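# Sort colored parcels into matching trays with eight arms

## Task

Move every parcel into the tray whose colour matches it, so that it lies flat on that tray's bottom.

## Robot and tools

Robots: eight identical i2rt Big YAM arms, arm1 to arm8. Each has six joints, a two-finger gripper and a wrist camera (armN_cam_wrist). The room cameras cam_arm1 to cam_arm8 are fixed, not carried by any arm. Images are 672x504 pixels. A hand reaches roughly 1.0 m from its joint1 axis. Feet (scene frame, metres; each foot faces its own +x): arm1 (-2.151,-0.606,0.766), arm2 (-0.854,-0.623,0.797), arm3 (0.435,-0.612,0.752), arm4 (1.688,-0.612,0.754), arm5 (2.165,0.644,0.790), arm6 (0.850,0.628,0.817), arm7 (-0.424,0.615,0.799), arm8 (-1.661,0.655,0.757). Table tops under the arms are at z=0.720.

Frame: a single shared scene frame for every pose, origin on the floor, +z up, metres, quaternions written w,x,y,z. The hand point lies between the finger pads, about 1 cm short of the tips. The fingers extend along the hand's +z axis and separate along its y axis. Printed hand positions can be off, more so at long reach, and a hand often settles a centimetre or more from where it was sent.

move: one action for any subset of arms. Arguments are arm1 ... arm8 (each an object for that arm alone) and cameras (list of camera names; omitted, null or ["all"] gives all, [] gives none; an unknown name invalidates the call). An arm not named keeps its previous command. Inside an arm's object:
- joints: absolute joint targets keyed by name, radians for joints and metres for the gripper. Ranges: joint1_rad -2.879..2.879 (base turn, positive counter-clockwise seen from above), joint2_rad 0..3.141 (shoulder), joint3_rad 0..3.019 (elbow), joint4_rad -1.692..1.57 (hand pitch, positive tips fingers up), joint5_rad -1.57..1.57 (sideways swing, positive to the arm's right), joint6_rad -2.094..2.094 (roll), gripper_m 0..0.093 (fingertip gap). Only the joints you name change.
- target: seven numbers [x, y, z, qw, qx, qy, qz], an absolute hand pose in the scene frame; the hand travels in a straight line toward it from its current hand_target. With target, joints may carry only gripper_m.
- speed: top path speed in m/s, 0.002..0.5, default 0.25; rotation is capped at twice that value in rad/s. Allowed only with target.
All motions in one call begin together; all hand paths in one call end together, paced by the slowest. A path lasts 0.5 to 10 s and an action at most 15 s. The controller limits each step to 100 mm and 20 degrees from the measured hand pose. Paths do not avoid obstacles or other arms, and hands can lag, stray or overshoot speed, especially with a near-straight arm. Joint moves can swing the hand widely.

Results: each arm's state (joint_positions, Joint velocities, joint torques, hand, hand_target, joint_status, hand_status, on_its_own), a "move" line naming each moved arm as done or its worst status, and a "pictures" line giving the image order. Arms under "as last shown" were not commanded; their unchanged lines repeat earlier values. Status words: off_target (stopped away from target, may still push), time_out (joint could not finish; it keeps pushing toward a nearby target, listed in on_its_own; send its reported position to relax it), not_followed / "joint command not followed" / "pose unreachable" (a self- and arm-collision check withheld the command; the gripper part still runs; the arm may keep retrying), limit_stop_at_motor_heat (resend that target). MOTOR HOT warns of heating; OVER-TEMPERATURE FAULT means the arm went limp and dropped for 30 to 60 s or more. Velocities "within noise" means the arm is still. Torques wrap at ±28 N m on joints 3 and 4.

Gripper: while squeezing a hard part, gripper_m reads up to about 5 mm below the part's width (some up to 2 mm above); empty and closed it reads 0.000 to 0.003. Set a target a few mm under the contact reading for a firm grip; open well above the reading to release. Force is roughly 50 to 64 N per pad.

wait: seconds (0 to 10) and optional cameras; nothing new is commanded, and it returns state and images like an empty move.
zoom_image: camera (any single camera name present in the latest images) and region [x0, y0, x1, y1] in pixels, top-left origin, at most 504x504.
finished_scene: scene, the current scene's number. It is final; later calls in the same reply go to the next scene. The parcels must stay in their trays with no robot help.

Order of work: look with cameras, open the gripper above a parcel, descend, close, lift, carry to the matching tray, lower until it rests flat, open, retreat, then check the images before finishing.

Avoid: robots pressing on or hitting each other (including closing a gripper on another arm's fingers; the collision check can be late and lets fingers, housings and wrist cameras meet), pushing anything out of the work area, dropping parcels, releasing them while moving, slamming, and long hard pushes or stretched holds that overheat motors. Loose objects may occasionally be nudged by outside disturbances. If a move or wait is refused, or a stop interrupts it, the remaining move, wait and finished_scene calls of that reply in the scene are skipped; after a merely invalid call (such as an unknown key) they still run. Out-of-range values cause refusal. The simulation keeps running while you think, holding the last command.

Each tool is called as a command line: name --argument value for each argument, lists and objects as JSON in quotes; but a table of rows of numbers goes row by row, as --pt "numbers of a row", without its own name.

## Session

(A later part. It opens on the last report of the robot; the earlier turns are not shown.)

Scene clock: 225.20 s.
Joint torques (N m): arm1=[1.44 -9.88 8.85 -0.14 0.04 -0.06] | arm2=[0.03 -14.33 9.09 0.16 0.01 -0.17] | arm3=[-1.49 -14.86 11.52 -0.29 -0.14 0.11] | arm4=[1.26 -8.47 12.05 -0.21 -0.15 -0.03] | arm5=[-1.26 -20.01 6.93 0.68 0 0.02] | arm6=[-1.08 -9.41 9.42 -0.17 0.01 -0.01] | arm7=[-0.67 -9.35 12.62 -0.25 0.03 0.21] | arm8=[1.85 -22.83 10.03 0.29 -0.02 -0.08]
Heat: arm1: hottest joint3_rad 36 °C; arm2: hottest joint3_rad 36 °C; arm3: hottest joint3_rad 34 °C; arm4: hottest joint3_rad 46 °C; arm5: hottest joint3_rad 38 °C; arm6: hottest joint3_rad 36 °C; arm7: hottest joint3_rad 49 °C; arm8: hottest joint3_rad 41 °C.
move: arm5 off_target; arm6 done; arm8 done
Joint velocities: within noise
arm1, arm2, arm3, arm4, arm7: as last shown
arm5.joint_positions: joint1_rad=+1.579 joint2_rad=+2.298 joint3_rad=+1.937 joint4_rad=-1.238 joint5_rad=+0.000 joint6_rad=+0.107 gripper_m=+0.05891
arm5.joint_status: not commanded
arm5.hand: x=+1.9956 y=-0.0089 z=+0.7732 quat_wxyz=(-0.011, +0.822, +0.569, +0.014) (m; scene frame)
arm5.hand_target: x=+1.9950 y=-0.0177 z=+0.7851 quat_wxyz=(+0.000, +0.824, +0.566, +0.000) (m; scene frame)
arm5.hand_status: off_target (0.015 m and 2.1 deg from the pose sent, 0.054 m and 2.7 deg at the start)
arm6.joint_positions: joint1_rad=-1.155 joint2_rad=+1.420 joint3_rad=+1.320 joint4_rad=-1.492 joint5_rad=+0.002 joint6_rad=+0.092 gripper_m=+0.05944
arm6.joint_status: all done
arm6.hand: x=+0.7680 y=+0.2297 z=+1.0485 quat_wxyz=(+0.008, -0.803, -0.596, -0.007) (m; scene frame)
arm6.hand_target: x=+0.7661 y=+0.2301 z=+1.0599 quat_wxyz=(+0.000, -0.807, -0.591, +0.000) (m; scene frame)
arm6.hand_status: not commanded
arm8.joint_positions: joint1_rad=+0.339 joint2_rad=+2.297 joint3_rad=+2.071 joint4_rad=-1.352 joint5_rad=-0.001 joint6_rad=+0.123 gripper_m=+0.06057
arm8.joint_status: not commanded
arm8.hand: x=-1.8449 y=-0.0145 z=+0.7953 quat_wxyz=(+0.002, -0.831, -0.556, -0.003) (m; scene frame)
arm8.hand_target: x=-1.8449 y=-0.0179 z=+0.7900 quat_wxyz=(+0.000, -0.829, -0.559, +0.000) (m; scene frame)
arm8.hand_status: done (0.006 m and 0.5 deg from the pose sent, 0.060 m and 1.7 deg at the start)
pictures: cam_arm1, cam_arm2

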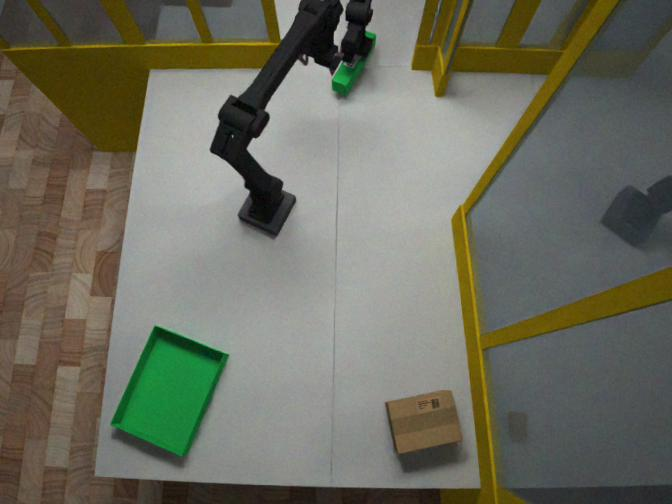

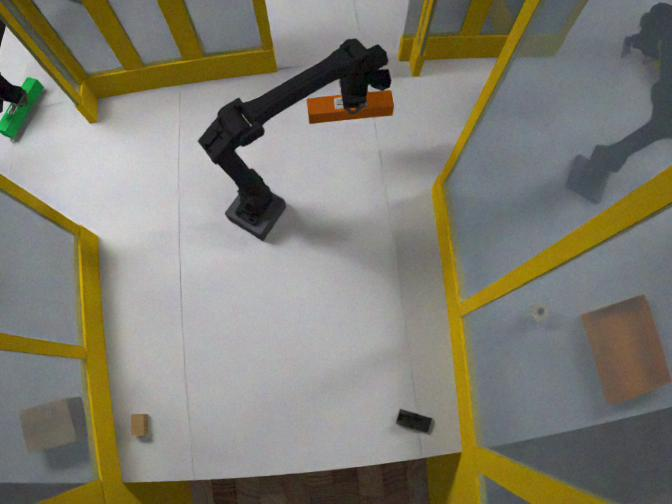

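move --arm5 '{"target":[1.995,-0.018,0.772,0,0.8241,0.5664,0],"speed":0.15}' --arm8 '{"target":[-1.845,-0.018,0.761,0,0.829,0.5592,0],"speed":0.1}' --cameras '["cam_arm8","cam_arm5"]'

move --arm6 '{"target":[0.711,-0.018,0.86,0,0.809,0.5878,0],"speed":0.4}' --arm2 '{"target":[-0.133,-0.20,0.86,0,0,1,0],"speed":0.4}' --cameras '["cam_arm2"]'

Scene clock: 233.90 s.
Joint torques (N m): arm1=[1.44 -9.47 8.75 -0.08 0.05 -0.03] | arm2=[0.03 -14.33 9.07 0.14 0.01 -0.17] | arm3=[-1.44 -14.56 11.52 -0.28 -0.15 0.11] | arm4=[1.2 -8.53 12.05 -0.2 -0.15 -0.03] | arm5=[-0.56 -19.55 6.68 0.83 0.01 0] | arm6=[-1.03 -9.41 9.42 -0.17 0.01 -0.01] | arm7=[-0.67 -9.29 12.64 -0.24 0.04 0.2] | arm8=[1.85 -22.07 9.32 0.28 -0.02 -0.07]
Heat: arm1: hottest joint3_rad 37 °C; arm2: hottest joint3_rad 36 °C; arm3: hottest joint3_rad 34 °C; arm4: hottest joint3_rad 46 °C; arm5: hottest joint3_rad 38 °C; arm6: hottest joint3_rad 36 °C; arm7: hottest joint3_rad 50 °C; arm8: hottest joint3_rad 40 °C.
move: arm5 done; arm8 off_target
Joint velocities: within noise
arm1, arm2, arm3, arm4, arm6, arm7: as last shown
arm5.joint_positions: joint1_rad=+1.579 joint2_rad=+2.298 joint3_rad=+1.933 joint4_rad=-1.215 joint5_rad=+0.000 joint6_rad=+0.107 gripper_m=+0.05891
arm5.joint_status: not commanded
arm5.hand: x=+1.9945 y=-0.0131 z=+0.7718 quat_wxyz=(-0.004, +0.822, +0.569, +0.007) (m; scene frame)
arm5.hand_target: x=+1.9949 y=-0.0179 z=+0.7720 quat_wxyz=(+0.000, +0.824, +0.566, +0.000) (m; scene frame)
arm5.hand_status: done (0.005 m and 1.0 deg from the pose sent, 0.009 m and 2.0 deg at the start)
arm8.joint_positions: joint1_rad=+0.339 joint2_rad=+2.312 joint3_rad=+2.042 joint4_rad=-1.293 joint5_rad=-0.001 joint6_rad=+0.123 gripper_m=+0.06057
arm8.joint_status: not commanded
arm8.hand: x=-1.8457 y=-0.0175 z=+0.7745 quat_wxyz=(-0.003, -0.831, -0.556, +0.003) (m; scene frame)
arm8.hand_target: x=-1.8449 y=-0.0178 z=+0.7612 quat_wxyz=(+0.000, -0.829, -0.559, +0.000) (m; scene frame)
arm8.hand_status: off_target (0.014 m and 0.6 deg from the pose sent, 0.035 m and 0.5 deg at the start)
pictures: cam_arm5, cam_arm8

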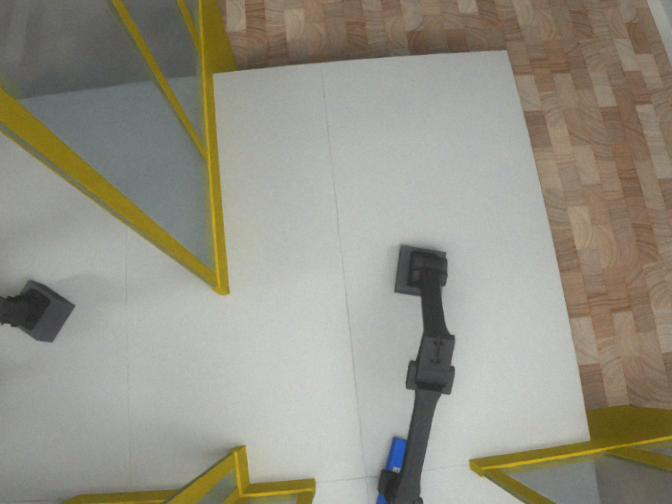

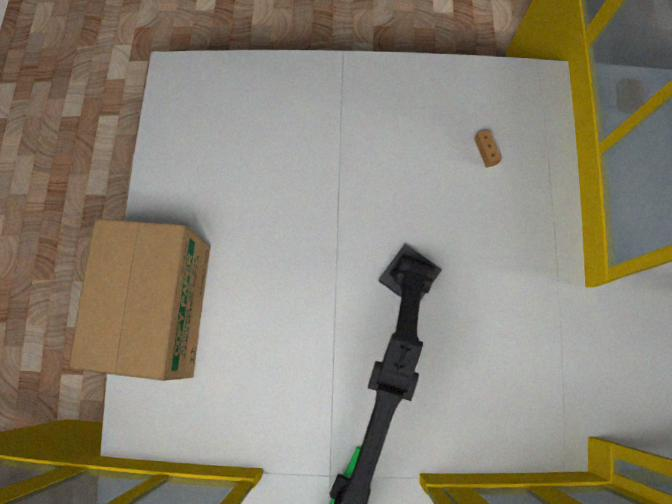

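Scene clock: 236.20 s.
Joint torques (N m): arm1=[1.61 -9.82 8.84 -0.06 0.04 -0.06] | arm2=[0.5 -30.86 12.15 0.99 0.11 0.06] | arm3=[-1.55 -14.74 11.55 -0.28 -0.15 0.12] | arm4=[1.2 -8.53 12.05 -0.2 -0.15 -0.03] | arm5=[-0.38 -19.37 6.46 0.76 0 0.05] | arm6=[-1.32 -16.09 12.12 -0.23 -0.02 0] | arm7=[-0.44 -9.11 12.55 -0.21 0.03 0.2] | arm8=[1.85 -22.07 9.4 0.31 -0.04 -0.08]
Heat: arm1: hottest joint3_rad 37 °C; arm2: hottest joint3_rad 37 °C; arm3: hottest joint3_rad 34 °C; arm4: hottest joint3_rad 46 °C; arm5: hottest joint3_rad 38 °C; arm6: hottest joint3_rad 36 °C; arm7: hottest joint3_rad 50 °C; arm8: hottest joint3_rad 40 °C.
move: arm2 off_target; arm6 off_target
Joint velocities: within noise
arm1, arm3, arm4, arm5, arm7, arm8: as last shown
arm2.joint_positions: joint1_rad=-1.948 joint2_rad=+2.722 joint3_rad=+2.883 joint4_rad=-1.513 joint5_rad=+0.000 joint6_rad=+0.516 gripper_m=+0.05854
arm2.joint_status: not commanded
arm2.hand: x=-0.1429 y=-0.2038 z=+0.8416 quat_wxyz=(-0.094, +0.008, -0.994, -0.055) (m; scene frame)
arm2.hand_target: x=-0.1349 y=-0.2010 z=+0.8598 quat_wxyz=(-0.114, +0.001, -0.991, -0.066) (m; scene frame)
arm2.hand_status: off_target (0.021 m and 12.6 deg from the pose sent, 0.466 m and 1.4 deg at the start; a joint's target at an end of its range on 24 of 69 steps)
arm6.joint_positions: joint1_rad=-1.156 joint2_rad=+2.174 joint3_rad=+1.830 joint4_rad=-1.262 joint5_rad=+0.001 joint6_rad=+0.093 gripper_m=+0.05944
arm6.joint_status: not commanded
arm6.hand: x=+0.7201 y=-0.0021 z=+0.8464 quat_wxyz=(+0.012, -0.803, -0.595, -0.012) (m; scene frame)
arm6.hand_target: x=+0.7112 y=-0.0170 z=+0.8602 quat_wxyz=(+0.000, -0.809, -0.588, +0.000) (m; scene frame)
arm6.hand_status: off_target (0.023 m and 2.2 deg from the pose sent, 0.317 m and 1.7 deg at the start)
pictures: cam_arm2

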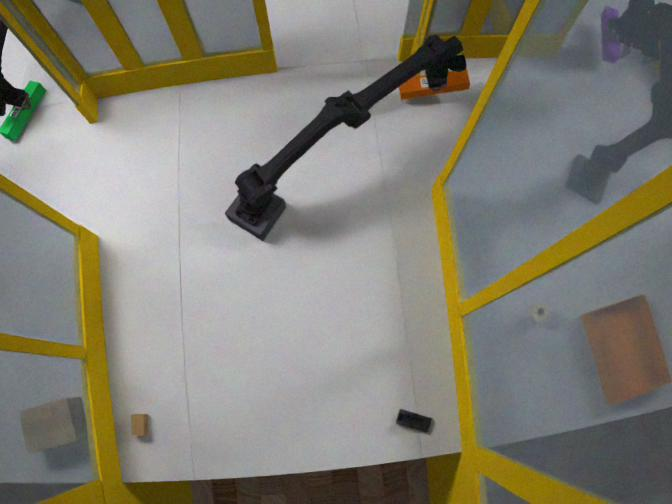

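move --arm6 '{"target":[0.711,-0.018,0.80,0,0.809,0.5878,0],"speed":0.15}' --arm2 '{"target":[-0.165,-0.22,0.80,0,0,1,0],"speed":0.15}' --arm5 '{"target":[1.995,-0.018,0.760,0,0.8241,0.5664,0],"speed":0.05}' --arm8 '{"target":[-1.845,-0.018,0.751,0,0.829,0.5592,0],"speed":0.05}' --cameras '[]'

move --arm6 '{"target":[0.711,-0.018,0.782,0,0.809,0.5878,0],"speed":0.1}' --arm2 '{"target":[-0.165,-0.22,0.78,0,0,1,0],"speed":0.1}' --arm5 '{"target":[1.995,-0.018,0.754,0,0.8241,0.5664,0],"speed":0.05}' --arm8 '{"target":[-1.845,-0.018,0.745,0,0.829,0.5592,0],"speed":0.05}' --cameras '["cam_arm6"]'

Scene clock: 255.60 s.
Joint torques (N m): arm1=[1.73 -9.58 8.8 -0.21 0.07 -0.05] | arm2=[0.03 -29.63 12.04 0.24 0.08 0.07] | arm3=[-1.49 -14.68 11.52 -0.27 -0.14 0.11] | arm4=[1.26 -8.53 12.05 -0.18 -0.15 -0.03] | arm5=[-1.03 -18.73 6.42 1.01 -0.06 0.06] | arm6=[-1.32 -16.26 7.92 0.64 -0.02 0] | arm7=[-0.32 -9.05 12.63 -0.28 0.03 0.2] | arm8=[2.2 -21.66 9.21 0.28 -0.02 -0.08]
Heat: arm1: hottest joint3_rad 37 °C; arm2: hottest joint2_rad 41 °C; arm3: hottest joint3_rad 34 °C; arm4: hottest joint3_rad 47 °C; arm5: hottest joint3_rad 39 °C; arm6: hottest joint2_rad 37 °C; arm7: hottest joint3_rad 51 °C; arm8: hottest joint3_rad 39 °C.
move: arm2 off_target; arm5 done; arm6 done; arm8 off_target
Joint velocities: within noise
arm1, arm3, arm4, arm7: as last shown
arm2.joint_positions: joint1_rad=-1.948 joint2_rad=+2.780 joint3_rad=+2.883 joint4_rad=-1.626 joint5_rad=+0.000 joint6_rad=+0.517 gripper_m=+0.05854
arm2.joint_status: not commanded
arm2.hand: x=-0.1720 y=-0.2209 z=+0.7923 quat_wxyz=(-0.021, +0.008, -1.000, -0.012) (m; scene frame)
arm2.hand_target: x=-0.1663 y=-0.2207 z=+0.7999 quat_wxyz=(-0.031, +0.000, -0.999, -0.018) (m; scene frame)
arm2.hand_status: off_target (0.010 m and 2.9 deg from the pose sent, 0.050 m and 12.6 deg at the start; a joint's target at an end of its range on 41 of 46 steps)
arm5.joint_positions: joint1_rad=+1.579 joint2_rad=+2.309 joint3_rad=+1.925 joint4_rad=-1.192 joint5_rad=+0.000 joint6_rad=+0.107 gripper_m=+0.05891
arm5.joint_status: not commanded
arm5.hand: x=+1.9944 y=-0.0136 z=+0.7615 quat_wxyz=(-0.003, +0.822, +0.569, +0.006) (m; scene frame)
arm5.hand_target: x=+1.9949 y=-0.0179 z=+0.7600 quat_wxyz=(+0.000, +0.824, +0.566, +0.000) (m; scene frame)
arm5.hand_status: done (0.005 m and 0.8 deg from the pose sent, 0.013 m and 1.0 deg at the start)
arm6.joint_positions: joint1_rad=-1.156 joint2_rad=+2.235 joint3_rad=+1.825 joint4_rad=-1.166 joint5_rad=+0.001 joint6_rad=+0.093 gripper_m=+0.05944
arm6.joint_status: not commanded
arm6.hand: x=+0.7172 y=-0.0159 z=+0.8057 quat_wxyz=(+0.002, -0.804, -0.595, -0.001) (m; scene frame)
arm6.hand_target: x=+0.7111 y=-0.0178 z=+0.7999 quat_wxyz=(+0.000, -0.809, -0.588, +0.000) (m; scene frame)
arm6.hand_status: done (0.009 m and 1.1 deg from the pose sent, 0.050 m and 2.2 deg at the start)
arm8.joint_positions: joint1_rad=+0.339 joint2_rad=+2.317 joint3_rad=+2.034 joint4_rad=-1.274 joint5_rad=-0.001 joint6_rad=+0.123 gripper_m=+0.06057
arm8.joint_status: not commanded
arm8.hand: x=-1.8460 y=-0.0185 z=+0.7676 quat_wxyz=(-0.005, -0.831, -0.556, +0.005) (m; scene frame)
arm8.hand_target: x=-1.8448 y=-0.0176 z=+0.7512 quat_wxyz=(+0.000, -0.829, -0.559, +0.000) (m; scene frame)
arm8.hand_status: off_target (0.017 m and 0.9 deg from the pose sent, 0.024 m and 0.6 deg at the start)
pictures: none
No camera images: "cameras" was empty.

Scene clock: 256.67 s.
Joint torques (N m): arm1=[1.73 -9.7 8.83 -0.16 0.04 -0.06] | arm2=[-0.03 -28.81 11.85 0.75 0.08 0.04] | arm3=[-1.49 -14.86 11.54 -0.28 -0.14 0.11] | arm4=[1.26 -8.53 12.05 -0.21 -0.15 -0.03] | arm5=[-0.67 -18.43 6.3 1.01 -0.02 0.08] | arm6=[-1.2 -16.38 7.83 0.58 -0.01 0] | arm7=[-0.44 -9.17 12.62 -0.27 0.03 0.2] | arm8=[2.26 -21.54 8.95 0.51 -0.05 -0.07]
Heat: arm1: hottest joint3_rad 37 °C; arm2: hottest joint2_rad 41 °C; arm3: hottest joint3_rad 34 °C; arm4: hottest joint3_rad 47 °C; arm5: hottest joint3_rad 39 °C; arm6: hottest joint2_rad 37 °C; arm7: hottest joint3_rad 51 °C; arm8: hottest joint2_rad 39 °C.
move: arm2 off_target; arm5 done; arm6 done; arm8 off_target
Joint velocities: within noise
arm1.joint_positions: joint1_rad=+1.511 joint2_rad=+1.378 joint3_rad=+1.429 joint4_rad=-1.588 joint5_rad=+0.001 joint6_rad=-0.083 gripper_m=+0.09014
arm1.joint_status: not commanded
arm1.hand: x=-1.9631 y=-0.2444 z=+1.0517 quat_wxyz=(-0.013, +0.552, -0.834, -0.002) (m; scene frame)
arm1.hand_target: x=-1.9669 y=-0.2451 z=+1.0512 quat_wxyz=(-0.007, +0.558, -0.830, +0.000) (m; scene frame)
arm1.hand_status: not commanded
arm2.joint_positions: joint1_rad=-1.948 joint2_rad=+2.793 joint3_rad=+2.885 joint4_rad=-1.626 joint5_rad=+0.000 joint6_rad=+0.517 gripper_m=+0.05854
arm2.joint_status: not commanded
arm2.hand: x=-0.1732 y=-0.2216 z=+0.7833 quat_wxyz=(-0.016, +0.008, -1.000, -0.010) (m; scene frame)
arm2.hand_target: x=-0.1663 y=-0.2207 z=+0.7801 quat_wxyz=(-0.026, +0.000, -1.000, -0.015) (m; scene frame)
arm2.hand_status: off_target (0.009 m and 2.4 deg from the pose sent, 0.014 m and 3.0 deg at the start; a joint's target at an end of its range on 29 of 32 steps)
arm3.joint_positions: joint1_rad=-1.378 joint2_rad=+1.408 joint3_rad=+1.403 joint4_rad=-1.588 joint5_rad=+0.001 joint6_rad=-0.130 gripper_m=+0.09006
arm3.joint_status: not commanded
arm3.hand: x=+0.5983 y=-0.2444 z=+1.0224 quat_wxyz=(+0.005, +0.598, -0.801, +0.005) (m; scene frame)
arm3.hand_target: x=+0.6018 y=-0.2468 z=+1.0432 quat_wxyz=(-0.013, +0.588, -0.809, -0.006) (m; scene frame)
arm3.hand_status: not commanded
arm4.joint_positions: joint1_rad=+0.135 joint2_rad=+1.372 joint3_rad=+1.409 joint4_rad=-1.589 joint5_rad=+0.002 joint6_rad=-0.097 gripper_m=+0.09012
arm4.joint_status: not commanded
arm4.hand: x=+1.8776 y=-0.2551 z=+1.0312 quat_wxyz=(-0.001, +0.558, -0.830, -0.003) (m; scene frame)
arm4.hand_target: x=+1.8743 y=-0.2494 z=+1.0364 quat_wxyz=(-0.002, +0.567, -0.824, -0.004) (m; scene frame)
arm4.hand_status: not commanded
arm5.joint_positions: joint1_rad=+1.579 joint2_rad=+2.312 joint3_rad=+1.924 joint4_rad=-1.184 joint5_rad=+0.000 joint6_rad=+0.107 gripper_m=+0.05891
arm5.joint_status: not commanded
arm5.hand: x=+1.9941 y=-0.0148 z=+0.7590 quat_wxyz=(-0.002, +0.822, +0.569, +0.004) (m; scene frame)
arm5.hand_target: x=+1.9949 y=-0.0179 z=+0.7540 quat_wxyz=(+0.000, +0.824, +0.566, +0.000) (m; scene frame)
arm5.hand_status: done (0.006 m and 0.6 deg from the pose sent, 0.009 m and 0.8 deg at the start)
arm6.joint_positions: joint1_rad=-1.156 joint2_rad=+2.258 joint3_rad=+1.813 joint4_rad=-1.132 joint5_rad=+0.001 joint6_rad=+0.093 gripper_m=+0.05944
arm6.joint_status: not commanded
arm6.hand: x=+0.7172 y=-0.0159 z=+0.7868 quat_wxyz=(+0.003, -0.804, -0.595, -0.002) (m; scene frame)
arm6.hand_target: x=+0.7111 y=-0.0179 z=+0.7820 quat_wxyz=(+0.000, -0.809, -0.588, +0.000) (m; scene frame)
arm6.hand_status: done (0.008 m and 1.1 deg from the pose sent, 0.025 m and 1.1 deg at the start)
arm7.joint_positions: joint1_rad=-1.021 joint2_rad=+1.376 joint3_rad=+1.402 joint4_rad=-1.589 joint5_rad=-0.002 joint6_rad=+0.211 gripper_m=+0.09010
arm7.joint_status: not commanded
arm7.hand: x=-0.4594 y=+0.2169 z=+1.0773 quat_wxyz=(-0.002, -0.805, -0.593, +0.001) (m; scene frame)
arm7.hand_target: x=-0.4610 y=+0.2125 z=+1.0867 quat_wxyz=(-0.007, -0.808, -0.589, +0.006) (m; scene frame)
arm7.hand_status: not commanded
arm8.joint_positions: joint1_rad=+0.339 joint2_rad=+2.318 joint3_rad=+2.031 joint4_rad=-1.267 joint5_rad=-0.001 joint6_rad=+0.123 gripper_m=+0.06057
arm8.joint_status: not commanded
arm8.hand: x=-1.8461 y=-0.0192 z=+0.7662 quat_wxyz=(-0.006, -0.831, -0.556, +0.006) (m; scene frame)
arm8.hand_target: x=-1.8448 y=-0.0174 z=+0.7453 quat_wxyz=(+0.000, -0.829, -0.559, +0.000) (m; scene frame)
arm8.hand_status: off_target (0.021 m and 1.1 deg from the pose sent, 0.023 m and 0.9 deg at the start)
pictures: cam_arm6

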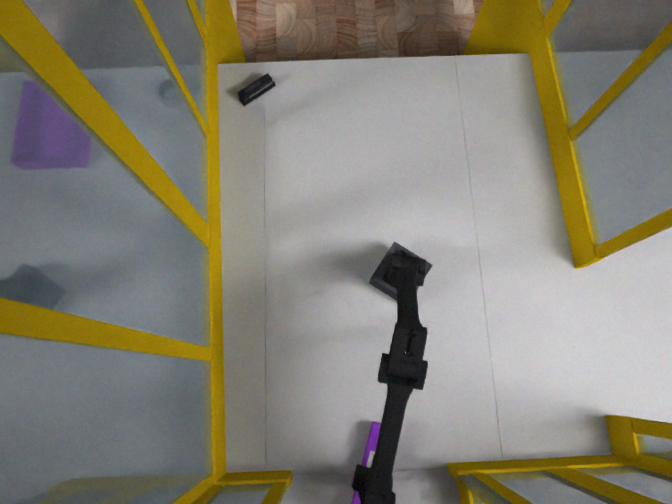

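move --arm6 '{"target":[0.711,-0.018,0.771,0,0.809,0.5878,0],"speed":0.06}' --arm2 '{"target":[-0.165,-0.22,0.768,0,0,1,0],"speed":0.06}' --arm5 '{"joints":{"gripper_m":0.09}}' --arm8 '{"joints":{"gripper_m":0.09}}' --cameras '[]'

move --arm6 '{"joints":{"gripper_m":0.09}}' --arm2 '{"joints":{"gripper_m":0.09}}' --arm5 '{"target":[2.06,0.25,1.02,0,0.8241,0.5664,0],"speed":0.4}' --arm8 '{"target":[-1.76,0.26,1.02,0,0.829,0.5592,0],"speed":0.4}' --cameras '["cam_arm2","cam_arm1"]'

Scene clock: 266.30 s.
Joint torques (N m): arm1=[1.67 -9.47 8.87 -0.17 0.07 -0.05] | arm2=[-0.03 -27.52 11.85 1.01 0.08 0.07] | arm3=[-1.44 -14.68 11.55 -0.28 -0.16 0.12] | arm4=[1.26 -8.47 12.04 -0.18 -0.15 -0.03] | arm5=[-0.44 -18.84 6.28 0.77 -0.05 0.07] | arm6=[-1.26 -16.26 7.64 0.57 -0.02 -0.01] | arm7=[-0.5 -9.05 12.6 -0.25 0.04 0.21] | arm8=[1.9 -21.48 8.99 0.32 -0.02 -0.08]
Heat: arm1: hottest joint3_rad 37 °C; arm2: hottest joint3_rad 42 °C; arm3: hottest joint3_rad 34 °C; arm4: hottest joint3_rad 47 °C; arm5: hottest joint3_rad 38 °C; arm6: hottest joint2_rad 37 °C; arm7: hottest joint3_rad 51 °C; arm8: hottest joint2_rad 42 °C.
move: arm2 off_target; arm5 done; arm6 done; arm8 done
Joint velocities: within noise
arm1, arm3, arm4, arm7: as last shown
arm2.joint_positions: joint1_rad=-1.948 joint2_rad=+2.793 joint3_rad=+2.885 joint4_rad=-1.626 joint5_rad=+0.000 joint6_rad=+0.517 gripper_m=+0.05854
arm2.joint_status: not commanded
arm2.hand: x=-0.1733 y=-0.2216 z=+0.7827 quat_wxyz=(-0.016, +0.008, -1.000, -0.010) (m; scene frame)
arm2.hand_target: x=-0.1668 y=-0.2210 z=+0.7682 quat_wxyz=(-0.023, +0.000, -1.000, -0.013) (m; scene frame)
arm2.hand_status: off_target (0.017 m and 2.3 deg from the pose sent, 0.017 m and 2.4 deg at the start; a joint's target at an end of its range on 30 of 33 steps)
arm5.joint_positions: joint1_rad=+1.579 joint2_rad=+2.312 joint3_rad=+1.924 joint4_rad=-1.181 joint5_rad=+0.000 joint6_rad=+0.107 gripper_m=+0.08988
arm5.joint_status: all done
arm5.hand: x=+1.9939 y=-0.0153 z=+0.7590 quat_wxyz=(-0.001, +0.822, +0.569, +0.003) (m; scene frame)
arm5.hand_target: x=+1.9949 y=-0.0180 z=+0.7542 quat_wxyz=(+0.000, +0.824, +0.566, +0.000) (m; scene frame)
arm5.hand_status: not commanded
arm6.joint_positions: joint1_rad=-1.156 joint2_rad=+2.270 joint3_rad=+1.808 joint4_rad=-1.112 joint5_rad=+0.001 joint6_rad=+0.093 gripper_m=+0.05944
arm6.joint_status: not commanded
arm6.hand: x=+0.7170 y=-0.0168 z=+0.7778 quat_wxyz=(+0.001, -0.804, -0.595, -0.001) (m; scene frame)
arm6.hand_target: x=+0.7111 y=-0.0179 z=+0.7712 quat_wxyz=(+0.000, -0.809, -0.588, +0.000) (m; scene frame)
arm6.hand_status: done (0.009 m and 1.1 deg from the pose sent, 0.017 m and 1.1 deg at the start)
arm8.joint_positions: joint1_rad=+0.339 joint2_rad=+2.319 joint3_rad=+2.031 joint4_rad=-1.262 joint5_rad=-0.001 joint6_rad=+0.123 gripper_m=+0.08992
arm8.joint_status: all done
arm8.hand: x=-1.8464 y=-0.0201 z=+0.7655 quat_wxyz=(-0.007, -0.831, -0.556, +0.008) (m; scene frame)
arm8.hand_target: x=-1.8448 y=-0.0174 z=+0.7453 quat_wxyz=(+0.000, -0.829, -0.559, +0.000) (m; scene frame)
arm8.hand_status: not commanded
pictures: none
No camera images: "cameras" was empty.

Scene clock: 268.20 s.
Joint torques (N m): arm1=[2.02 -9.58 8.84 -0.1 0.06 -0.1] | arm2=[-0.09 -29.33 11.82 0.94 0.08 0.07] | arm3=[-1.49 -14.62 11.52 -0.28 -0.15 0.11] | arm4=[1.2 -8.53 12.05 -0.2 -0.15 -0.04] | arm5=[-1.03 -7.71 6.93 -0.1 -0.03 -0.02] | arm6=[-1.32 -16.26 7.69 0.55 -0.01 0] | arm7=[-0.38 -9.41 12.66 -0.28 0.03 0.21] | arm8=[2.49 -9.93 9.54 -0.49 -0.03 0.01]
Heat: arm1: hottest joint3_rad 37 °C; arm2: hottest joint3_rad 43 °C; arm3: hottest joint3_rad 34 °C; arm4: hottest joint3_rad 48 °C; arm5: hottest joint3_rad 38 °C; arm6: hottest joint2_rad 37 °C; arm7: hottest joint3_rad 51 °C; arm8: hottest joint2_rad 41 °C.
move: arm2 done; arm5 done; arm6 done; arm8 done
Joint velocities: within noise
arm1, arm3, arm4, arm7: as last shown
arm2.joint_positions: joint1_rad=-1.948 joint2_rad=+2.814 joint3_rad=+2.885 joint4_rad=-1.624 joint5_rad=+0.000 joint6_rad=+0.517 gripper_m=+0.08992
arm2.joint_status: all done
arm2.hand: x=-0.1757 y=-0.2230 z=+0.7672 quat_wxyz=(-0.008, +0.008, -1.000, -0.005) (m; scene frame)
arm2.hand_target: x=-0.1667 y=-0.2209 z=+0.7682 quat_wxyz=(-0.023, +0.000, -1.000, -0.013) (m; scene frame)
arm2.hand_status: not commanded
arm5.joint_positions: joint1_rad=+1.579 joint2_rad=+1.395 joint3_rad=+1.299 joint4_rad=-1.456 joint5_rad=+0.000 joint6_rad=+0.107 gripper_m=+0.08988
arm5.joint_status: not commanded
arm5.hand: x=+2.0615 y=+0.2484 z=+1.0203 quat_wxyz=(+0.005, +0.822, +0.569, -0.004) (m; scene frame)
arm5.hand_target: x=+2.0599 y=+0.2500 z=+1.0201 quat_wxyz=(+0.000, +0.824, +0.566, +0.000) (m; scene frame)
arm5.hand_status: done (0.002 m and 0.8 deg from the pose sent, 0.378 m and 0.5 deg at the start; pose on its path clipped on 3 of 57 steps)
arm6.joint_positions: joint1_rad=-1.156 joint2_rad=+2.270 joint3_rad=+1.808 joint4_rad=-1.112 joint5_rad=+0.001 joint6_rad=+0.093 gripper_m=+0.08990
arm6.joint_status: all done
arm6.hand: x=+0.7170 y=-0.0168 z=+0.7778 quat_wxyz=(+0.001, -0.804, -0.595, -0.001) (m; scene frame)
arm6.hand_target: x=+0.7111 y=-0.0179 z=+0.7712 quat_wxyz=(+0.000, -0.809, -0.588, +0.000) (m; scene frame)
arm6.hand_status: not commanded
arm8.joint_positions: joint1_rad=+0.355 joint2_rad=+1.396 joint3_rad=+1.390 joint4_rad=-1.543 joint5_rad=-0.001 joint6_rad=+0.132 gripper_m=+0.08993
arm8.joint_status: not commanded
arm8.hand: x=-1.7633 y=+0.2582 z=+1.0250 quat_wxyz=(-0.008, -0.829, -0.560, +0.008) (m; scene frame)
arm8.hand_target: x=-1.7600 y=+0.2600 z=+1.0200 quat_wxyz=(+0.000, -0.829, -0.559, +0.000) (m; scene frame)
arm8.hand_status: done (0.006 m and 1.3 deg from the pose sent, 0.388 m and 1.3 deg at the start; pose on its path clipped on 10 of 57 steps)
pictures: cam_arm1, cam_arm2

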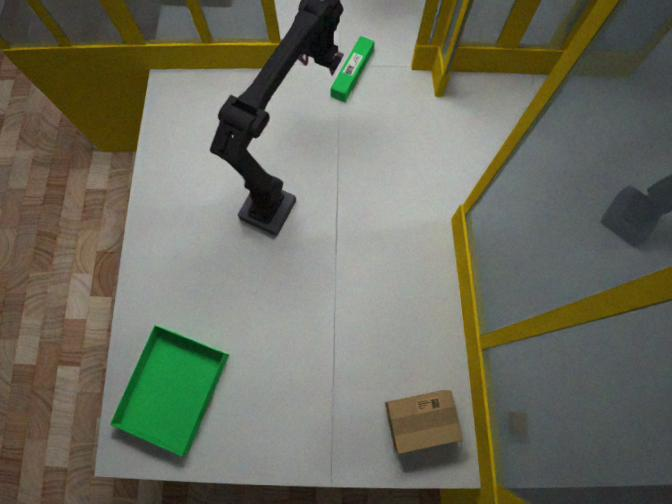

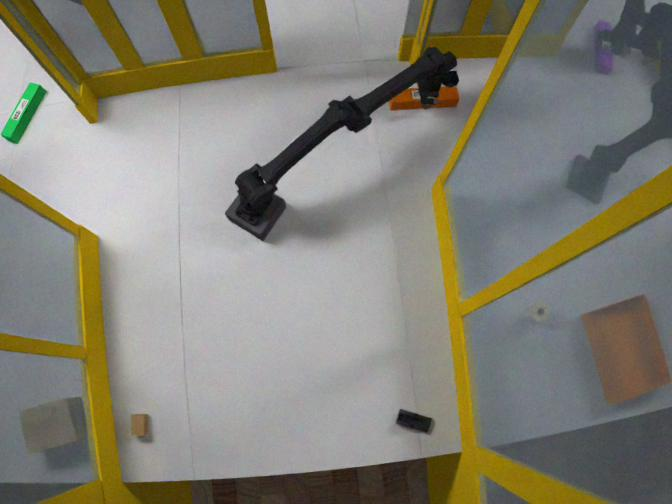

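move --arm1 '{"target":[-1.841,-0.018,0.87,0,-0.5592,0.829,0],"speed":0.4}' --arm4 '{"target":[2.003,0.003,0.87,0,-0.5664,0.8241,0],"speed":0.4}' --arm6 '{"target":[0.765,0.25,1.02,0,0.809,0.5878,0],"speed":0.4}' --arm2 '{"target":[-0.42,-0.37,1.0,0,0,1,0],"speed":0.4}' --cameras '["arm1_cam_wrist","arm4_cam_wrist"]'

move --arm3 '{"target":[0.724,0.008,0.87,0,-0.5878,0.809,0],"speed":0.4}' --cameras '["arm3_cam_wrist"]'

Scene clock: 283.73 s.
Joint torques (N m): arm1=[0.56 -19.14 12.23 -0.17 -0.05 -0.09] | arm2=[-0.09 -16.21 8.29 0.87 0.07 0.06] | arm3=[-1.49 -14.74 11.54 -0.28 -0.15 0.12] | arm4=[1.32 -17.55 14.6 -0.2 0.01 -0.02] | arm5=[-0.97 -8.23 7.08 -0.03 0 -0.03] | arm6=[-1.44 -8.18 8.39 -0.16 -0.01 -0.09] | arm7=[-0.44 -9.11 12.63 -0.24 0.03 0.2] | arm8=[2.26 -9.99 9.57 -0.51 -0.01 0.03]
Heat: arm1: hottest joint3_rad 38 °C; arm2: hottest joint3_rad 44 °C; arm3: hottest joint3_rad 35 °C; arm4: hottest joint3_rad 48 °C; arm5: hottest joint3_rad 38 °C; arm6: hottest joint3_rad 36 °C; arm7: hottest joint3_rad 52 °C; arm8: hottest joint2_rad 39 °C.
move: arm1 off_target; arm2 done; arm4 off_target; arm6 done
Joint velocities: within noise
arm1.joint_positions: joint1_rad=+1.511 joint2_rad=+2.127 joint3_rad=+1.943 joint4_rad=-1.400 joint5_rad=-0.005 joint6_rad=-0.097 gripper_m=+0.09014
arm1.joint_status: not commanded
arm1.hand: x=-1.8488 y=-0.0279 z=+0.8620 quat_wxyz=(+0.008, +0.558, -0.830, +0.006) (m; scene frame)
arm1.hand_target: x=-1.8413 y=-0.0185 z=+0.8700 quat_wxyz=(+0.000, +0.559, -0.829, +0.000) (m; scene frame)
arm1.hand_status: off_target (0.015 m and 1.2 deg from the pose sent, 0.315 m and 1.8 deg at the start)
arm2.joint_positions: joint1_rad=-1.948 joint2_rad=+1.650 joint3_rad=+1.524 joint4_rad=-1.441 joint5_rad=+0.000 joint6_rad=+0.517 gripper_m=+0.08993
arm2.joint_status: not commanded
arm2.hand: x=-0.4238 y=-0.3698 z=+1.0065 quat_wxyz=(-0.002, +0.008, -1.000, -0.001) (m; scene frame)
arm2.hand_target: x=-0.4200 y=-0.3700 z=+1.0000 quat_wxyz=(+0.000, +0.000, -1.000, +0.000) (m; scene frame)
arm2.hand_status: done (0.008 m and 1.0 deg from the pose sent, 0.368 m and 1.4 deg at the start; pose on its path clipped on 13 of 64 steps)
arm3, arm5, arm7, arm8: as last shown
arm4.joint_positions: joint1_rad=+0.135 joint2_rad=+2.183 joint3_rad=+2.104 joint4_rad=-1.489 joint5_rad=+0.004 joint6_rad=-0.097 gripper_m=+0.09012
arm4.joint_status: not commanded
arm4.hand: x=+2.0048 y=-0.0119 z=+0.8696 quat_wxyz=(+0.005, +0.558, -0.830, +0.002) (m; scene frame)
arm4.hand_target: x=+2.0026 y=+0.0024 z=+0.8701 quat_wxyz=(-0.001, +0.566, -0.824, +0.000) (m; scene frame)
arm4.hand_status: off_target (0.015 m and 1.3 deg from the pose sent, 0.329 m and 1.2 deg at the start)
arm5.hand: x=+2.0615 y=+0.2485 z=+1.0203 quat_wxyz=(+0.005, +0.822, +0.569, -0.004) (m; scene frame)
arm6.joint_positions: joint1_rad=-1.162 joint2_rad=+1.375 joint3_rad=+1.189 joint4_rad=-1.387 joint5_rad=+0.001 joint6_rad=+0.093 gripper_m=+0.08990
arm6.joint_status: not commanded
arm6.hand: x=+0.7688 y=+0.2472 z=+1.0159 quat_wxyz=(+0.001, -0.806, -0.592, +0.000) (m; scene frame)
arm6.hand_target: x=+0.7651 y=+0.2499 z=+1.0200 quat_wxyz=(+0.000, -0.809, -0.588, +0.000) (m; scene frame)
arm6.hand_status: done (0.006 m and 0.7 deg from the pose sent, 0.364 m and 1.0 deg at the start; pose on its path clipped on 11 of 64 steps)
arm8.hand: x=-1.7632 y=+0.2583 z=+1.0250 quat_wxyz=(-0.008, -0.829, -0.560, +0.008) (m; scene frame)
arm8.hand_target: x=-1.7601 y=+0.2601 z=+1.0200 quat_wxyz=(+0.000, -0.829, -0.559, +0.000) (m; scene frame)
pictures: arm1_cam_wrist, arm4_cam_wrist
camera_calibration:
arm1_cam_wrist: T_world_to_cam=[[0.919841, -0.392278, -0.0032552, 1.69351], [-0.314698, -0.74283, 0.590905, -1.10724], [-0.234217, -0.542515, -0.806734, 0.373782], [0, 0, 0, 1]] pos_world=[-1.81865, 0.0446182, 0.961328]
arm4_cam_wrist: T_world_to_cam=[[0.931211, -0.364382, 0.00845445, -1.88116], [-0.298896, -0.75017, 0.589836, 0.0821488], [-0.208583, -0.551789, -0.807479, 1.23861], [0, 0, 0, 1]] pos_world=[2.03466, 0.0596176, 0.967604]

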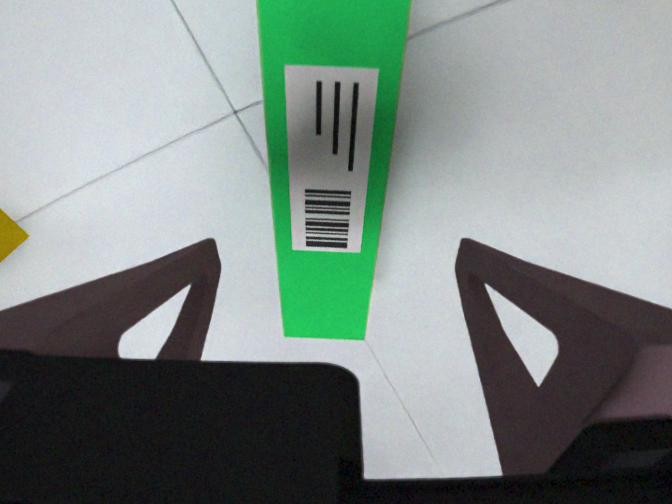

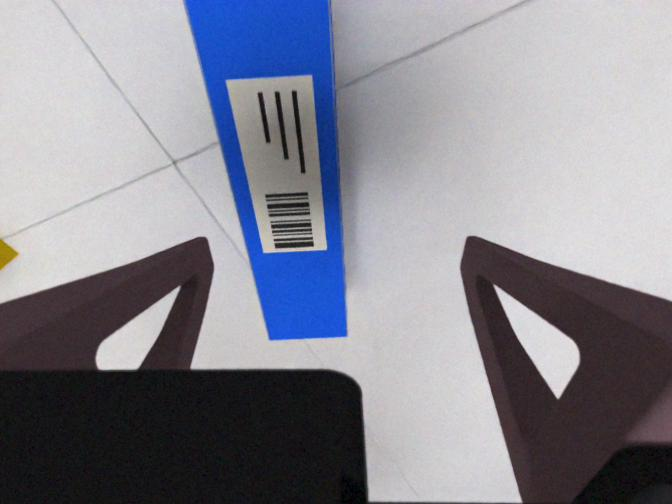

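Scene clock: 285.73 s.
Joint torques (N m): arm1=[0.79 -18.96 12.14 -0.24 -0.03 -0.05] | arm2=[-0.09 -16.21 8.29 0.85 0.07 0.07] | arm3=[-1.73 -23.3 14.15 -0.35 -0.24 0.03] | arm4=[1.32 -17.55 14.6 -0.23 0.01 -0.02] | arm5=[-1.14 -8.64 6.93 0.01 -0.05 -0.04] | arm6=[-1.44 -8.12 8.4 -0.14 -0.01 -0.09] | arm7=[-0.44 -9.17 12.63 -0.25 0.03 0.21] | arm8=[2.61 -9.99 9.63 -0.51 -0.04 0.04]
Heat: arm1: hottest joint3_rad 38 °C; arm2: hottest joint3_rad 44 °C; arm3: hottest joint3_rad 35 °C; arm4: hottest joint3_rad 48 °C; arm5: hottest joint3_rad 38 °C; arm6: hottest joint3_rad 37 °C; arm7: hottest joint3_rad 52 °C; arm8: hottest joint2_rad 39 °C.
move: arm3 off_target
Joint velocities: within noise
arm1.joint_positions: joint1_rad=+1.511 joint2_rad=+2.127 joint3_rad=+1.943 joint4_rad=-1.401 joint5_rad=-0.005 joint6_rad=-0.097 gripper_m=+0.09014
arm1.joint_status: not commanded
arm1.hand: x=-1.8489 y=-0.0280 z=+0.8620 quat_wxyz=(+0.008, +0.558, -0.830, +0.006) (m; scene frame)
arm1.hand_target: x=-1.8414 y=-0.0185 z=+0.8700 quat_wxyz=(+0.000, +0.559, -0.829, +0.000) (m; scene frame)
arm1.hand_status: not commanded
arm2, arm4, arm5, arm6, arm7, arm8: as last shown
arm3.joint_positions: joint1_rad=-1.384 joint2_rad=+2.207 joint3_rad=+2.076 joint4_rad=-1.480 joint5_rad=+0.001 joint6_rad=-0.130 gripper_m=+0.09006
arm3.joint_status: not commanded
arm3.hand: x=+0.7106 y=-0.0015 z=+0.8560 quat_wxyz=(+0.014, +0.596, -0.803, +0.009) (m; scene frame)
arm3.hand_target: x=+0.7237 y=+0.0070 z=+0.8701 quat_wxyz=(-0.001, +0.588, -0.809, +0.000) (m; scene frame)
arm3.hand_status: off_target (0.022 m and 2.2 deg from the pose sent, 0.321 m and 1.7 deg at the start)
arm4.hand: x=+2.0047 y=-0.0120 z=+0.8696 quat_wxyz=(+0.006, +0.558, -0.830, +0.002) (m; scene frame)
arm4.hand_target: x=+2.0025 y=+0.0024 z=+0.8701 quat_wxyz=(-0.001, +0.566, -0.824, +0.000) (m; scene frame)
arm6.hand: x=+0.7688 y=+0.2473 z=+1.0159 quat_wxyz=(+0.001, -0.806, -0.592, +0.000) (m; scene frame)
arm6.hand_target: x=+0.7651 y=+0.2500 z=+1.0200 quat_wxyz=(+0.000, -0.809, -0.588, +0.000) (m; scene frame)
pictures: arm3_cam_wrist
camera_calibration:
arm3_cam_wrist: T_world_to_cam=[[0.955795, -0.293903, 0.0087601, -0.688261], [-0.238329, -0.756926, 0.608491, -0.346819], [-0.172207, -0.583681, -0.793512, 0.924728], [0, 0, 0, 1]] pos_world=[0.734424, 0.0749477, 0.950849]

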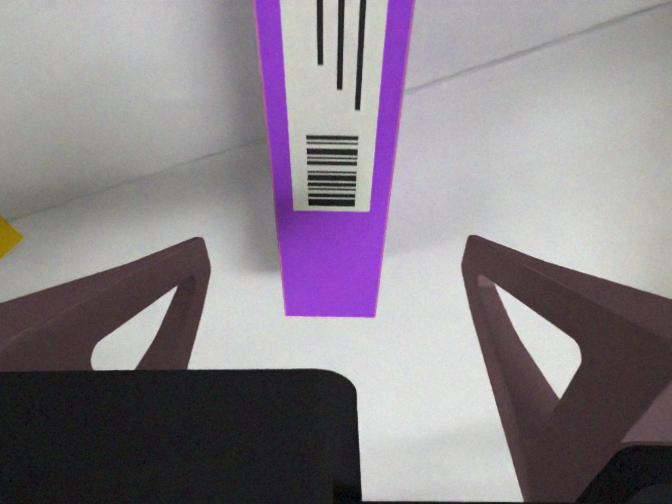

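move --arm1 '{"target":[-1.848,-0.014,0.772,0,-0.5592,0.829,0],"speed":0.35}' --arm4 '{"target":[1.980,0.015,0.772,0,-0.5948,0.8039,0],"speed":0.35}' --arm3 '{"target":[0.730,0.022,0.777,0,-0.5878,0.809,0],"speed":0.35}' --cameras '["arm1_cam_wrist","arm3_cam_wrist","arm4_cam_wrist"]'

Scene clock: 298.47 s.
Joint torques (N m): arm1=[2.08 -20.01 8.39 0.66 -0.04 0.05] | arm2=[-0.09 -16.21 8.28 0.87 0.07 0.07] | arm3=[-1.55 -26.64 10.22 0.53 -0.24 0.04] | arm4=[0.73 -18.84 10.82 0.75 -0.02 -0.03] | arm5=[-1.38 -8.29 7.08 -0.08 -0.02 -0.03] | arm6=[-1.49 -8.18 8.4 -0.14 -0.01 -0.09] | arm7=[-0.67 -9.11 12.59 -0.27 0.03 0.2] | arm8=[2.67 -9.82 9.54 -0.47 -0.02 0.02]
Heat: arm1: hottest joint3_rad 38 °C; arm2: hottest joint3_rad 41 °C; arm3: hottest joint3_rad 35 °C; arm4: hottest joint3_rad 50 °C; arm5: hottest joint3_rad 39 °C; arm6: hottest joint3_rad 37 °C; arm7: hottest joint3_rad 52 °C; arm8: hottest joint3_rad 39 °C.
move: arm1 done; arm3 off_target; arm4 done
Joint velocities: within noise
arm1.joint_positions: joint1_rad=+1.511 joint2_rad=+2.214 joint3_rad=+1.860 joint4_rad=-1.218 joint5_rad=-0.005 joint6_rad=-0.097 gripper_m=+0.09014
arm1.joint_status: not commanded
arm1.hand: x=-1.8441 y=-0.0204 z=+0.7754 quat_wxyz=(+0.003, +0.558, -0.830, +0.003) (m; scene frame)
arm1.hand_target: x=-1.8481 y=-0.0140 z=+0.7722 quat_wxyz=(+0.000, +0.559, -0.829, +0.000) (m; scene frame)
arm1.hand_status: done (0.008 m and 0.6 deg from the pose sent, 0.091 m and 1.2 deg at the start)
arm2, arm5, arm6, arm7, arm8: as last shown
arm3.joint_positions: joint1_rad=-1.384 joint2_rad=+2.332 joint3_rad=+2.059 joint4_rad=-1.343 joint5_rad=+0.001 joint6_rad=-0.130 gripper_m=+0.09006
arm3.joint_status: not commanded
arm3.hand: x=+0.7187 y=+0.0159 z=+0.7659 quat_wxyz=(+0.016, +0.596, -0.803, +0.011) (m; scene frame)
arm3.hand_target: x=+0.7299 y=+0.0216 z=+0.7772 quat_wxyz=(+0.000, +0.588, -0.809, +0.000) (m; scene frame)
arm3.hand_status: off_target (0.017 m and 2.5 deg from the pose sent, 0.085 m and 2.2 deg at the start)
arm4.joint_positions: joint1_rad=+0.179 joint2_rad=+2.258 joint3_rad=+1.997 joint4_rad=-1.301 joint5_rad=+0.005 joint6_rad=-0.128 gripper_m=+0.09012
arm4.joint_status: not commanded
arm4.hand: x=+1.9812 y=+0.0087 z=+0.7801 quat_wxyz=(+0.003, +0.589, -0.808, +0.001) (m; scene frame)
arm4.hand_target: x=+1.9800 y=+0.0148 z=+0.7722 quat_wxyz=(+0.000, +0.595, -0.804, +0.000) (m; scene frame)
arm4.hand_status: done (0.010 m and 0.9 deg from the pose sent, 0.104 m and 5.2 deg at the start)
pictures: arm1_cam_wrist, arm3_cam_wrist, arm4_cam_wrist
camera_calibration:
arm1_cam_wrist: T_world_to_cam=[[0.91988, -0.392194, -0.00233303, 1.69121], [-0.317756, -0.748749, 0.581726, -1.04761], [-0.229896, -0.534377, -0.813382, 0.322438], [0, 0, 0, 1]] pos_world=[-1.81447, 0.0511868, 0.875634]
arm3_cam_wrist: T_world_to_cam=[[0.955789, -0.293944, 0.00806211, -0.689531], [-0.237043, -0.753968, 0.612652, -0.281032], [-0.174007, -0.587477, -0.790312, 0.863724], [0, 0, 0, 1]] pos_world=[0.742723, 0.092846, 0.860345]
arm4_cam_wrist: T_world_to_cam=[[0.956015, -0.293163, 0.00950212, -1.90152], [-0.243086, -0.773751, 0.584995, 0.0367491], [-0.164147, -0.561574, -0.810981, 1.08762], [0, 0, 0, 1]] pos_world=[2.00534, 0.0817583, 0.878607]

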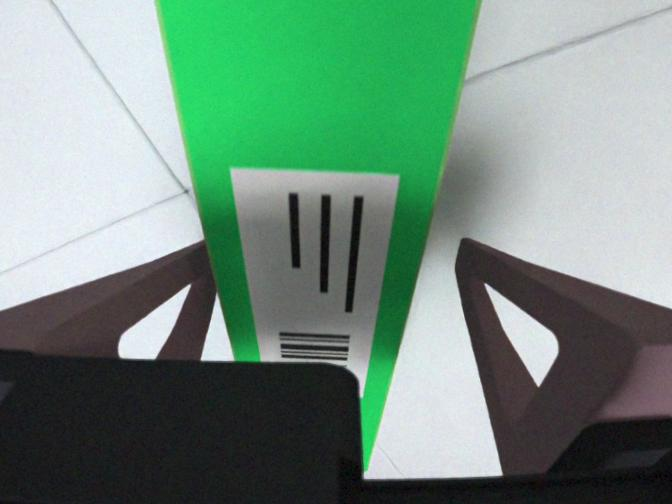

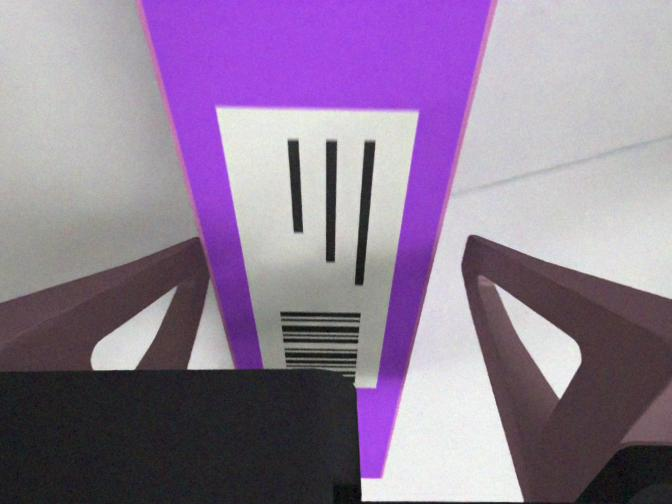

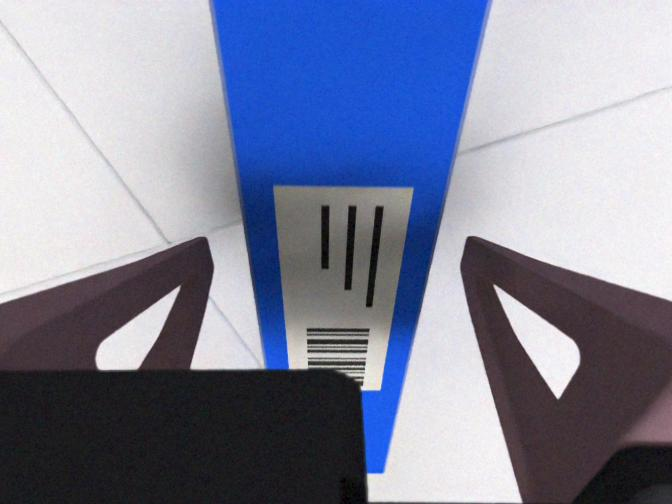

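move --arm1 '{"joints":{"gripper_m":0.045}}' --arm3 '{"joints":{"gripper_m":0.045}}' --arm4 '{"joints":{"gripper_m":0.045}}' --cameras '[]'

move --arm1 '{"target":[-1.965,-0.252,1.07,0,-0.5592,0.829,0],"speed":0.4}' --arm3 '{"target":[0.600,-0.247,1.07,0,-0.5878,0.809,0],"speed":0.4}' --arm4 '{"target":[1.859,-0.25,1.07,0,-0.5948,0.8039,0],"speed":0.4}' --cameras '[]'

move --arm1 '{"joints":{"joint1_rad":-1.545,"joint6_rad":-0.05}}' --arm3 '{"joints":{"joint1_rad":0.3,"joint6_rad":-0.32}}' --arm4 '{"joints":{"joint1_rad":-1.883,"joint6_rad":0.0}}' --cameras '["cam_arm3","cam_arm4"]'

Scene clock: 314.00 s.
Joint torques (N m): arm1=[1.67 -20.13 8.39 0.73 -0.03 0.07] | arm2=[-0.09 -16.21 8.29 0.87 0.07 0.07] | arm3=[-1.73 -25.99 10.25 0.55 -0.23 0.04] | arm4=[0.67 -18.78 10.81 0.73 -0.03 -0.03] | arm5=[-0.73 -8.12 7.19 -0.16 -0.06 0.01] | arm6=[-1.55 -8.12 8.4 -0.14 -0.01 -0.09] | arm7=[-0.67 -9.05 12.62 -0.27 0.02 0.2] | arm8=[2.55 -9.7 9.58 -0.51 -0.03 0.03]
Heat: arm1: hottest joint3_rad 38 °C; arm2: hottest joint3_rad 40 °C; arm3: hottest joint2_rad 37 °C; arm4: hottest joint3_rad 50 °C; arm5: hottest joint3_rad 39 °C; arm6: hottest joint3_rad 38 °C; arm7: hottest joint3_rad 53 °C; arm8: hottest joint3_rad 39 °C.
move: arm1 off_target; arm3 off_target; arm4 off_target
Joint velocities: within noise
arm1.joint_positions: joint1_rad=+1.511 joint2_rad=+2.214 joint3_rad=+1.860 joint4_rad=-1.218 joint5_rad=-0.006 joint6_rad=-0.096 gripper_m=+0.05924
arm1.joint_status: gripper_m off_target (ended at +0.05928, target +0.04500)
arm1.hand: x=-1.8443 y=-0.0203 z=+0.7754 quat_wxyz=(+0.003, +0.558, -0.830, +0.003) (m; scene frame)
arm1.hand_target: x=-1.8481 y=-0.0140 z=+0.7722 quat_wxyz=(+0.000, +0.559, -0.829, +0.000) (m; scene frame)
arm1.hand_status: not commanded
arm2, arm5, arm6, arm7, arm8: as last shown
arm3.joint_positions: joint1_rad=-1.384 joint2_rad=+2.332 joint3_rad=+2.059 joint4_rad=-1.343 joint5_rad=+0.000 joint6_rad=-0.130 gripper_m=+0.05869
arm3.joint_status: gripper_m off_target (ended at +0.05872, target +0.04500)
arm3.hand: x=+0.7186 y=+0.0159 z=+0.7659 quat_wxyz=(+0.016, +0.596, -0.803, +0.011) (m; scene frame)
arm3.hand_target: x=+0.7299 y=+0.0216 z=+0.7772 quat_wxyz=(+0.000, +0.588, -0.809, +0.000) (m; scene frame)
arm3.hand_status: not commanded
arm4.joint_positions: joint1_rad=+0.179 joint2_rad=+2.258 joint3_rad=+1.997 joint4_rad=-1.301 joint5_rad=+0.005 joint6_rad=-0.129 gripper_m=+0.05838
arm4.joint_status: gripper_m off_target (ended at +0.05841, target +0.04500)
arm4.hand: x=+1.9813 y=+0.0086 z=+0.7801 quat_wxyz=(+0.002, +0.589, -0.808, +0.001) (m; scene frame)
arm4.hand_target: x=+1.9800 y=+0.0148 z=+0.7722 quat_wxyz=(+0.000, +0.595, -0.804, +0.000) (m; scene frame)
arm4.hand_status: not commanded
pictures: none
No camera images: "cameras" was empty.

Scene clock: 316.00 s.
Joint torques (N m): arm1=[0.67 -8.64 8.66 -0.1 -0.01 -0.08] | arm2=[-0.09 -16.21 8.28 0.85 0.07 0.06] | arm3=[-0.79 -12.34 9.84 -0.24 -0.24 0.12] | arm4=[0.62 -8.12 9.99 -0.14 -0.03 -0.03] | arm5=[-0.97 -8.35 7.01 -0.14 -0.07 -0.04] | arm6=[-1.49 -8.12 8.42 -0.13 0 -0.09] | arm7=[-0.44 -9.35 12.62 -0.25 0.05 0.22] | arm8=[2.32 -9.76 9.59 -0.54 -0.04 0.04]
Heat: arm1: hottest joint3_rad 37 °C; arm2: hottest joint3_rad 40 °C; arm3: hottest joint2_rad 37 °C; arm4: hottest joint3_rad 50 °C; arm5: hottest joint3_rad 39 °C; arm6: hottest joint3_rad 38 °C; arm7: hottest joint3_rad 53 °C; arm8: hottest joint3_rad 39 °C.
move: arm1 done; arm3 done; arm4 done
Joint velocities: within noise
arm1.joint_positions: joint1_rad=+1.511 joint2_rad=+1.367 joint3_rad=+1.477 joint4_rad=-1.649 joint5_rad=-0.006 joint6_rad=-0.101 gripper_m=+0.05925
arm1.joint_status: not commanded
arm1.hand: x=-1.9672 y=-0.2494 z=+1.0745 quat_wxyz=(-0.011, +0.560, -0.829, -0.005) (m; scene frame)
arm1.hand_target: x=-1.9651 y=-0.2519 z=+1.0701 quat_wxyz=(+0.000, +0.559, -0.829, +0.000) (m; scene frame)
arm1.hand_status: done (0.006 m and 1.4 deg from the pose sent, 0.394 m and 0.6 deg at the start)
arm2, arm5, arm6, arm7, arm8: as last shown
arm3.joint_positions: joint1_rad=-1.384 joint2_rad=+1.391 joint3_rad=+1.505 joint4_rad=-1.671 joint5_rad=+0.000 joint6_rad=-0.128 gripper_m=+0.05869
arm3.joint_status: not commanded
arm3.hand: x=+0.5998 y=-0.2458 z=+1.0678 quat_wxyz=(-0.010, +0.595, -0.803, -0.004) (m; scene frame)
arm3.hand_target: x=+0.6000 y=-0.2471 z=+1.0697 quat_wxyz=(-0.006, +0.588, -0.809, -0.004) (m; scene frame)
arm3.hand_status: done (0.003 m and 1.6 deg from the pose sent, 0.419 m and 2.5 deg at the start; pose on its path clipped on 23 of 57 steps; a joint's target at an end of its range on 20 of 57 steps)
arm4.joint_positions: joint1_rad=+0.179 joint2_rad=+1.362 joint3_rad=+1.514 joint4_rad=-1.684 joint5_rad=+0.005 joint6_rad=-0.129 gripper_m=+0.05841
arm4.joint_status: not commanded
arm4.hand: x=+1.8617 y=-0.2500 z=+1.0753 quat_wxyz=(-0.011, +0.589, -0.808, -0.006) (m; scene frame)
arm4.hand_target: x=+1.8591 y=-0.2501 z=+1.0702 quat_wxyz=(+0.000, +0.595, -0.804, +0.000) (m; scene frame)
arm4.hand_status: done (0.006 m and 1.6 deg from the pose sent, 0.407 m and 0.9 deg at the start; a joint's target at an end of its range on 19 of 60 steps)
pictures: none
No camera images: "cameras" was empty.

Scene clock: 318.47 s.
Joint torques (N m): arm1=[0.67 -10.23 8.68 -0.1 0.04 0.1] | arm2=[-0.09 -16.21 8.29 0.87 0.07 0.06] | arm3=[0.15 -13.57 9.8 -0.29 -0.17 -0.2] | arm4=[-0.91 -9.29 9.99 -0.16 -0.05 0.11] | arm5=[-1.08 -8.59 7.02 -0.09 -0.02 -0.03] | arm6=[-1.49 -8.06 8.4 -0.16 -0.02 -0.09] | arm7=[-0.5 -9.23 12.63 -0.28 0.04 0.21] | arm8=[2.55 -9.88 9.51 -0.51 -0.04 0.04]
Heat: arm1: hottest joint3_rad 37 °C; arm2: hottest joint3_rad 39 °C; arm3: hottest joint2_rad 37 °C; arm4: hottest joint3_rad 50 °C; arm5: hottest joint3_rad 39 °C; arm6: hottest joint3_rad 38 °C; arm7: hottest joint3_rad 53 °C; arm8: hottest joint3_rad 39 °C.
move: arm1 done; arm3 done; arm4 done
Joint velocities: within noise
arm1.joint_positions: joint1_rad=-1.537 joint2_rad=+1.384 joint3_rad=+1.477 joint4_rad=-1.650 joint5_rad=-0.007 joint6_rad=-0.056 gripper_m=+0.05926
arm1.joint_status: all done
arm1.hand: x=-2.3046 y=-0.9751 z=+1.0742 quat_wxyz=(-0.012, -0.815, -0.580, +0.006) (m; scene frame)
arm1.hand_target: x=-2.3058 y=-0.9700 z=+1.0763 quat_wxyz=(-0.011, -0.819, -0.574, +0.003) (m; scene frame)
arm1.hand_status: not commanded
arm2, arm5, arm6, arm8: as last shown
arm3.joint_positions: joint1_rad=+0.290 joint2_rad=+1.404 joint3_rad=+1.505 joint4_rad=-1.672 joint5_rad=-0.002 joint6_rad=-0.305 gripper_m=+0.05874
arm3.joint_status: all done
arm3.hand: x=+0.0484 y=-0.4855 z=+1.0581 quat_wxyz=(-0.002, +1.000, -0.008, +0.003) (m; scene frame)
arm3.hand_target: x=+0.0503 y=-0.4905 z=+1.0651 quat_wxyz=(-0.003, +1.000, +0.005, -0.001) (m; scene frame)
arm3.hand_status: not commanded
arm4.joint_positions: joint1_rad=-1.875 joint2_rad=+1.378 joint3_rad=+1.514 joint4_rad=-1.684 joint5_rad=+0.006 joint6_rad=-0.007 gripper_m=+0.05841
arm4.joint_status: all done
arm4.hand: x=+1.9313 y=-0.9281 z=+1.0751 quat_wxyz=(-0.005, -0.442, -0.897, +0.015) (m; scene frame)
arm4.hand_target: x=+1.9264 y=-0.9266 z=+1.0760 quat_wxyz=(-0.002, -0.449, -0.894, +0.013) (m; scene frame)
arm4.hand_status: not commanded
arm7.joint_positions: joint1_rad=-1.021 joint2_rad=+1.376 joint3_rad=+1.402 joint4_rad=-1.589 joint5_rad=-0.002 joint6_rad=+0.211 gripper_m=+0.09010
arm7.joint_status: not commanded
arm7.hand: x=-0.4594 y=+0.2169 z=+1.0773 quat_wxyz=(-0.002, -0.805, -0.593, +0.001) (m; scene frame)
arm7.hand_target: x=-0.4610 y=+0.2125 z=+1.0867 quat_wxyz=(-0.007, -0.808, -0.589, +0.006) (m; scene frame)
arm7.hand_status: not commanded
pictures: cam_arm3, cam_arm4

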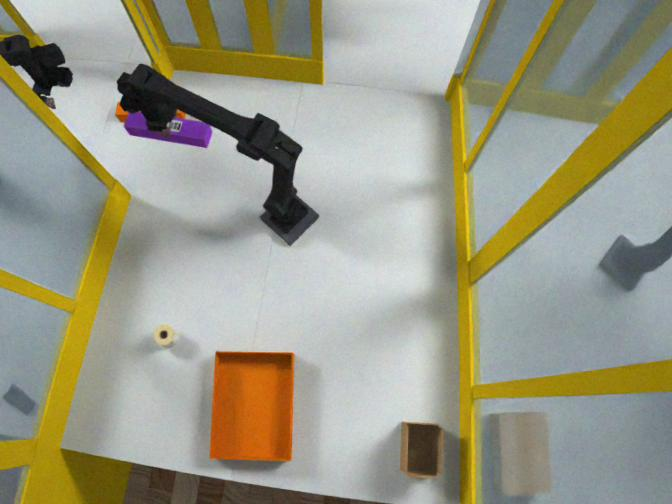

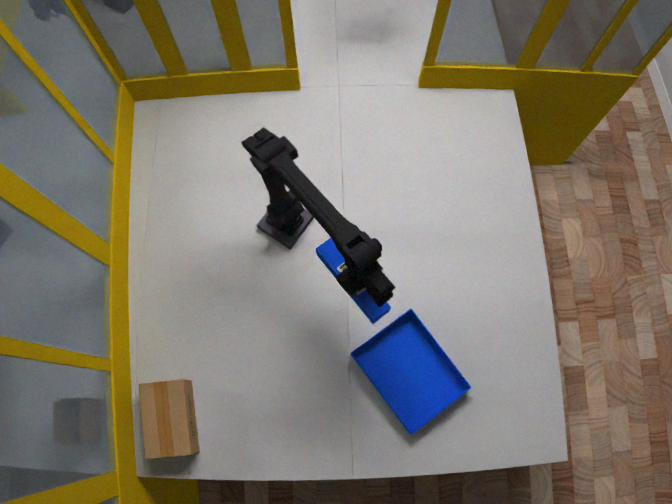

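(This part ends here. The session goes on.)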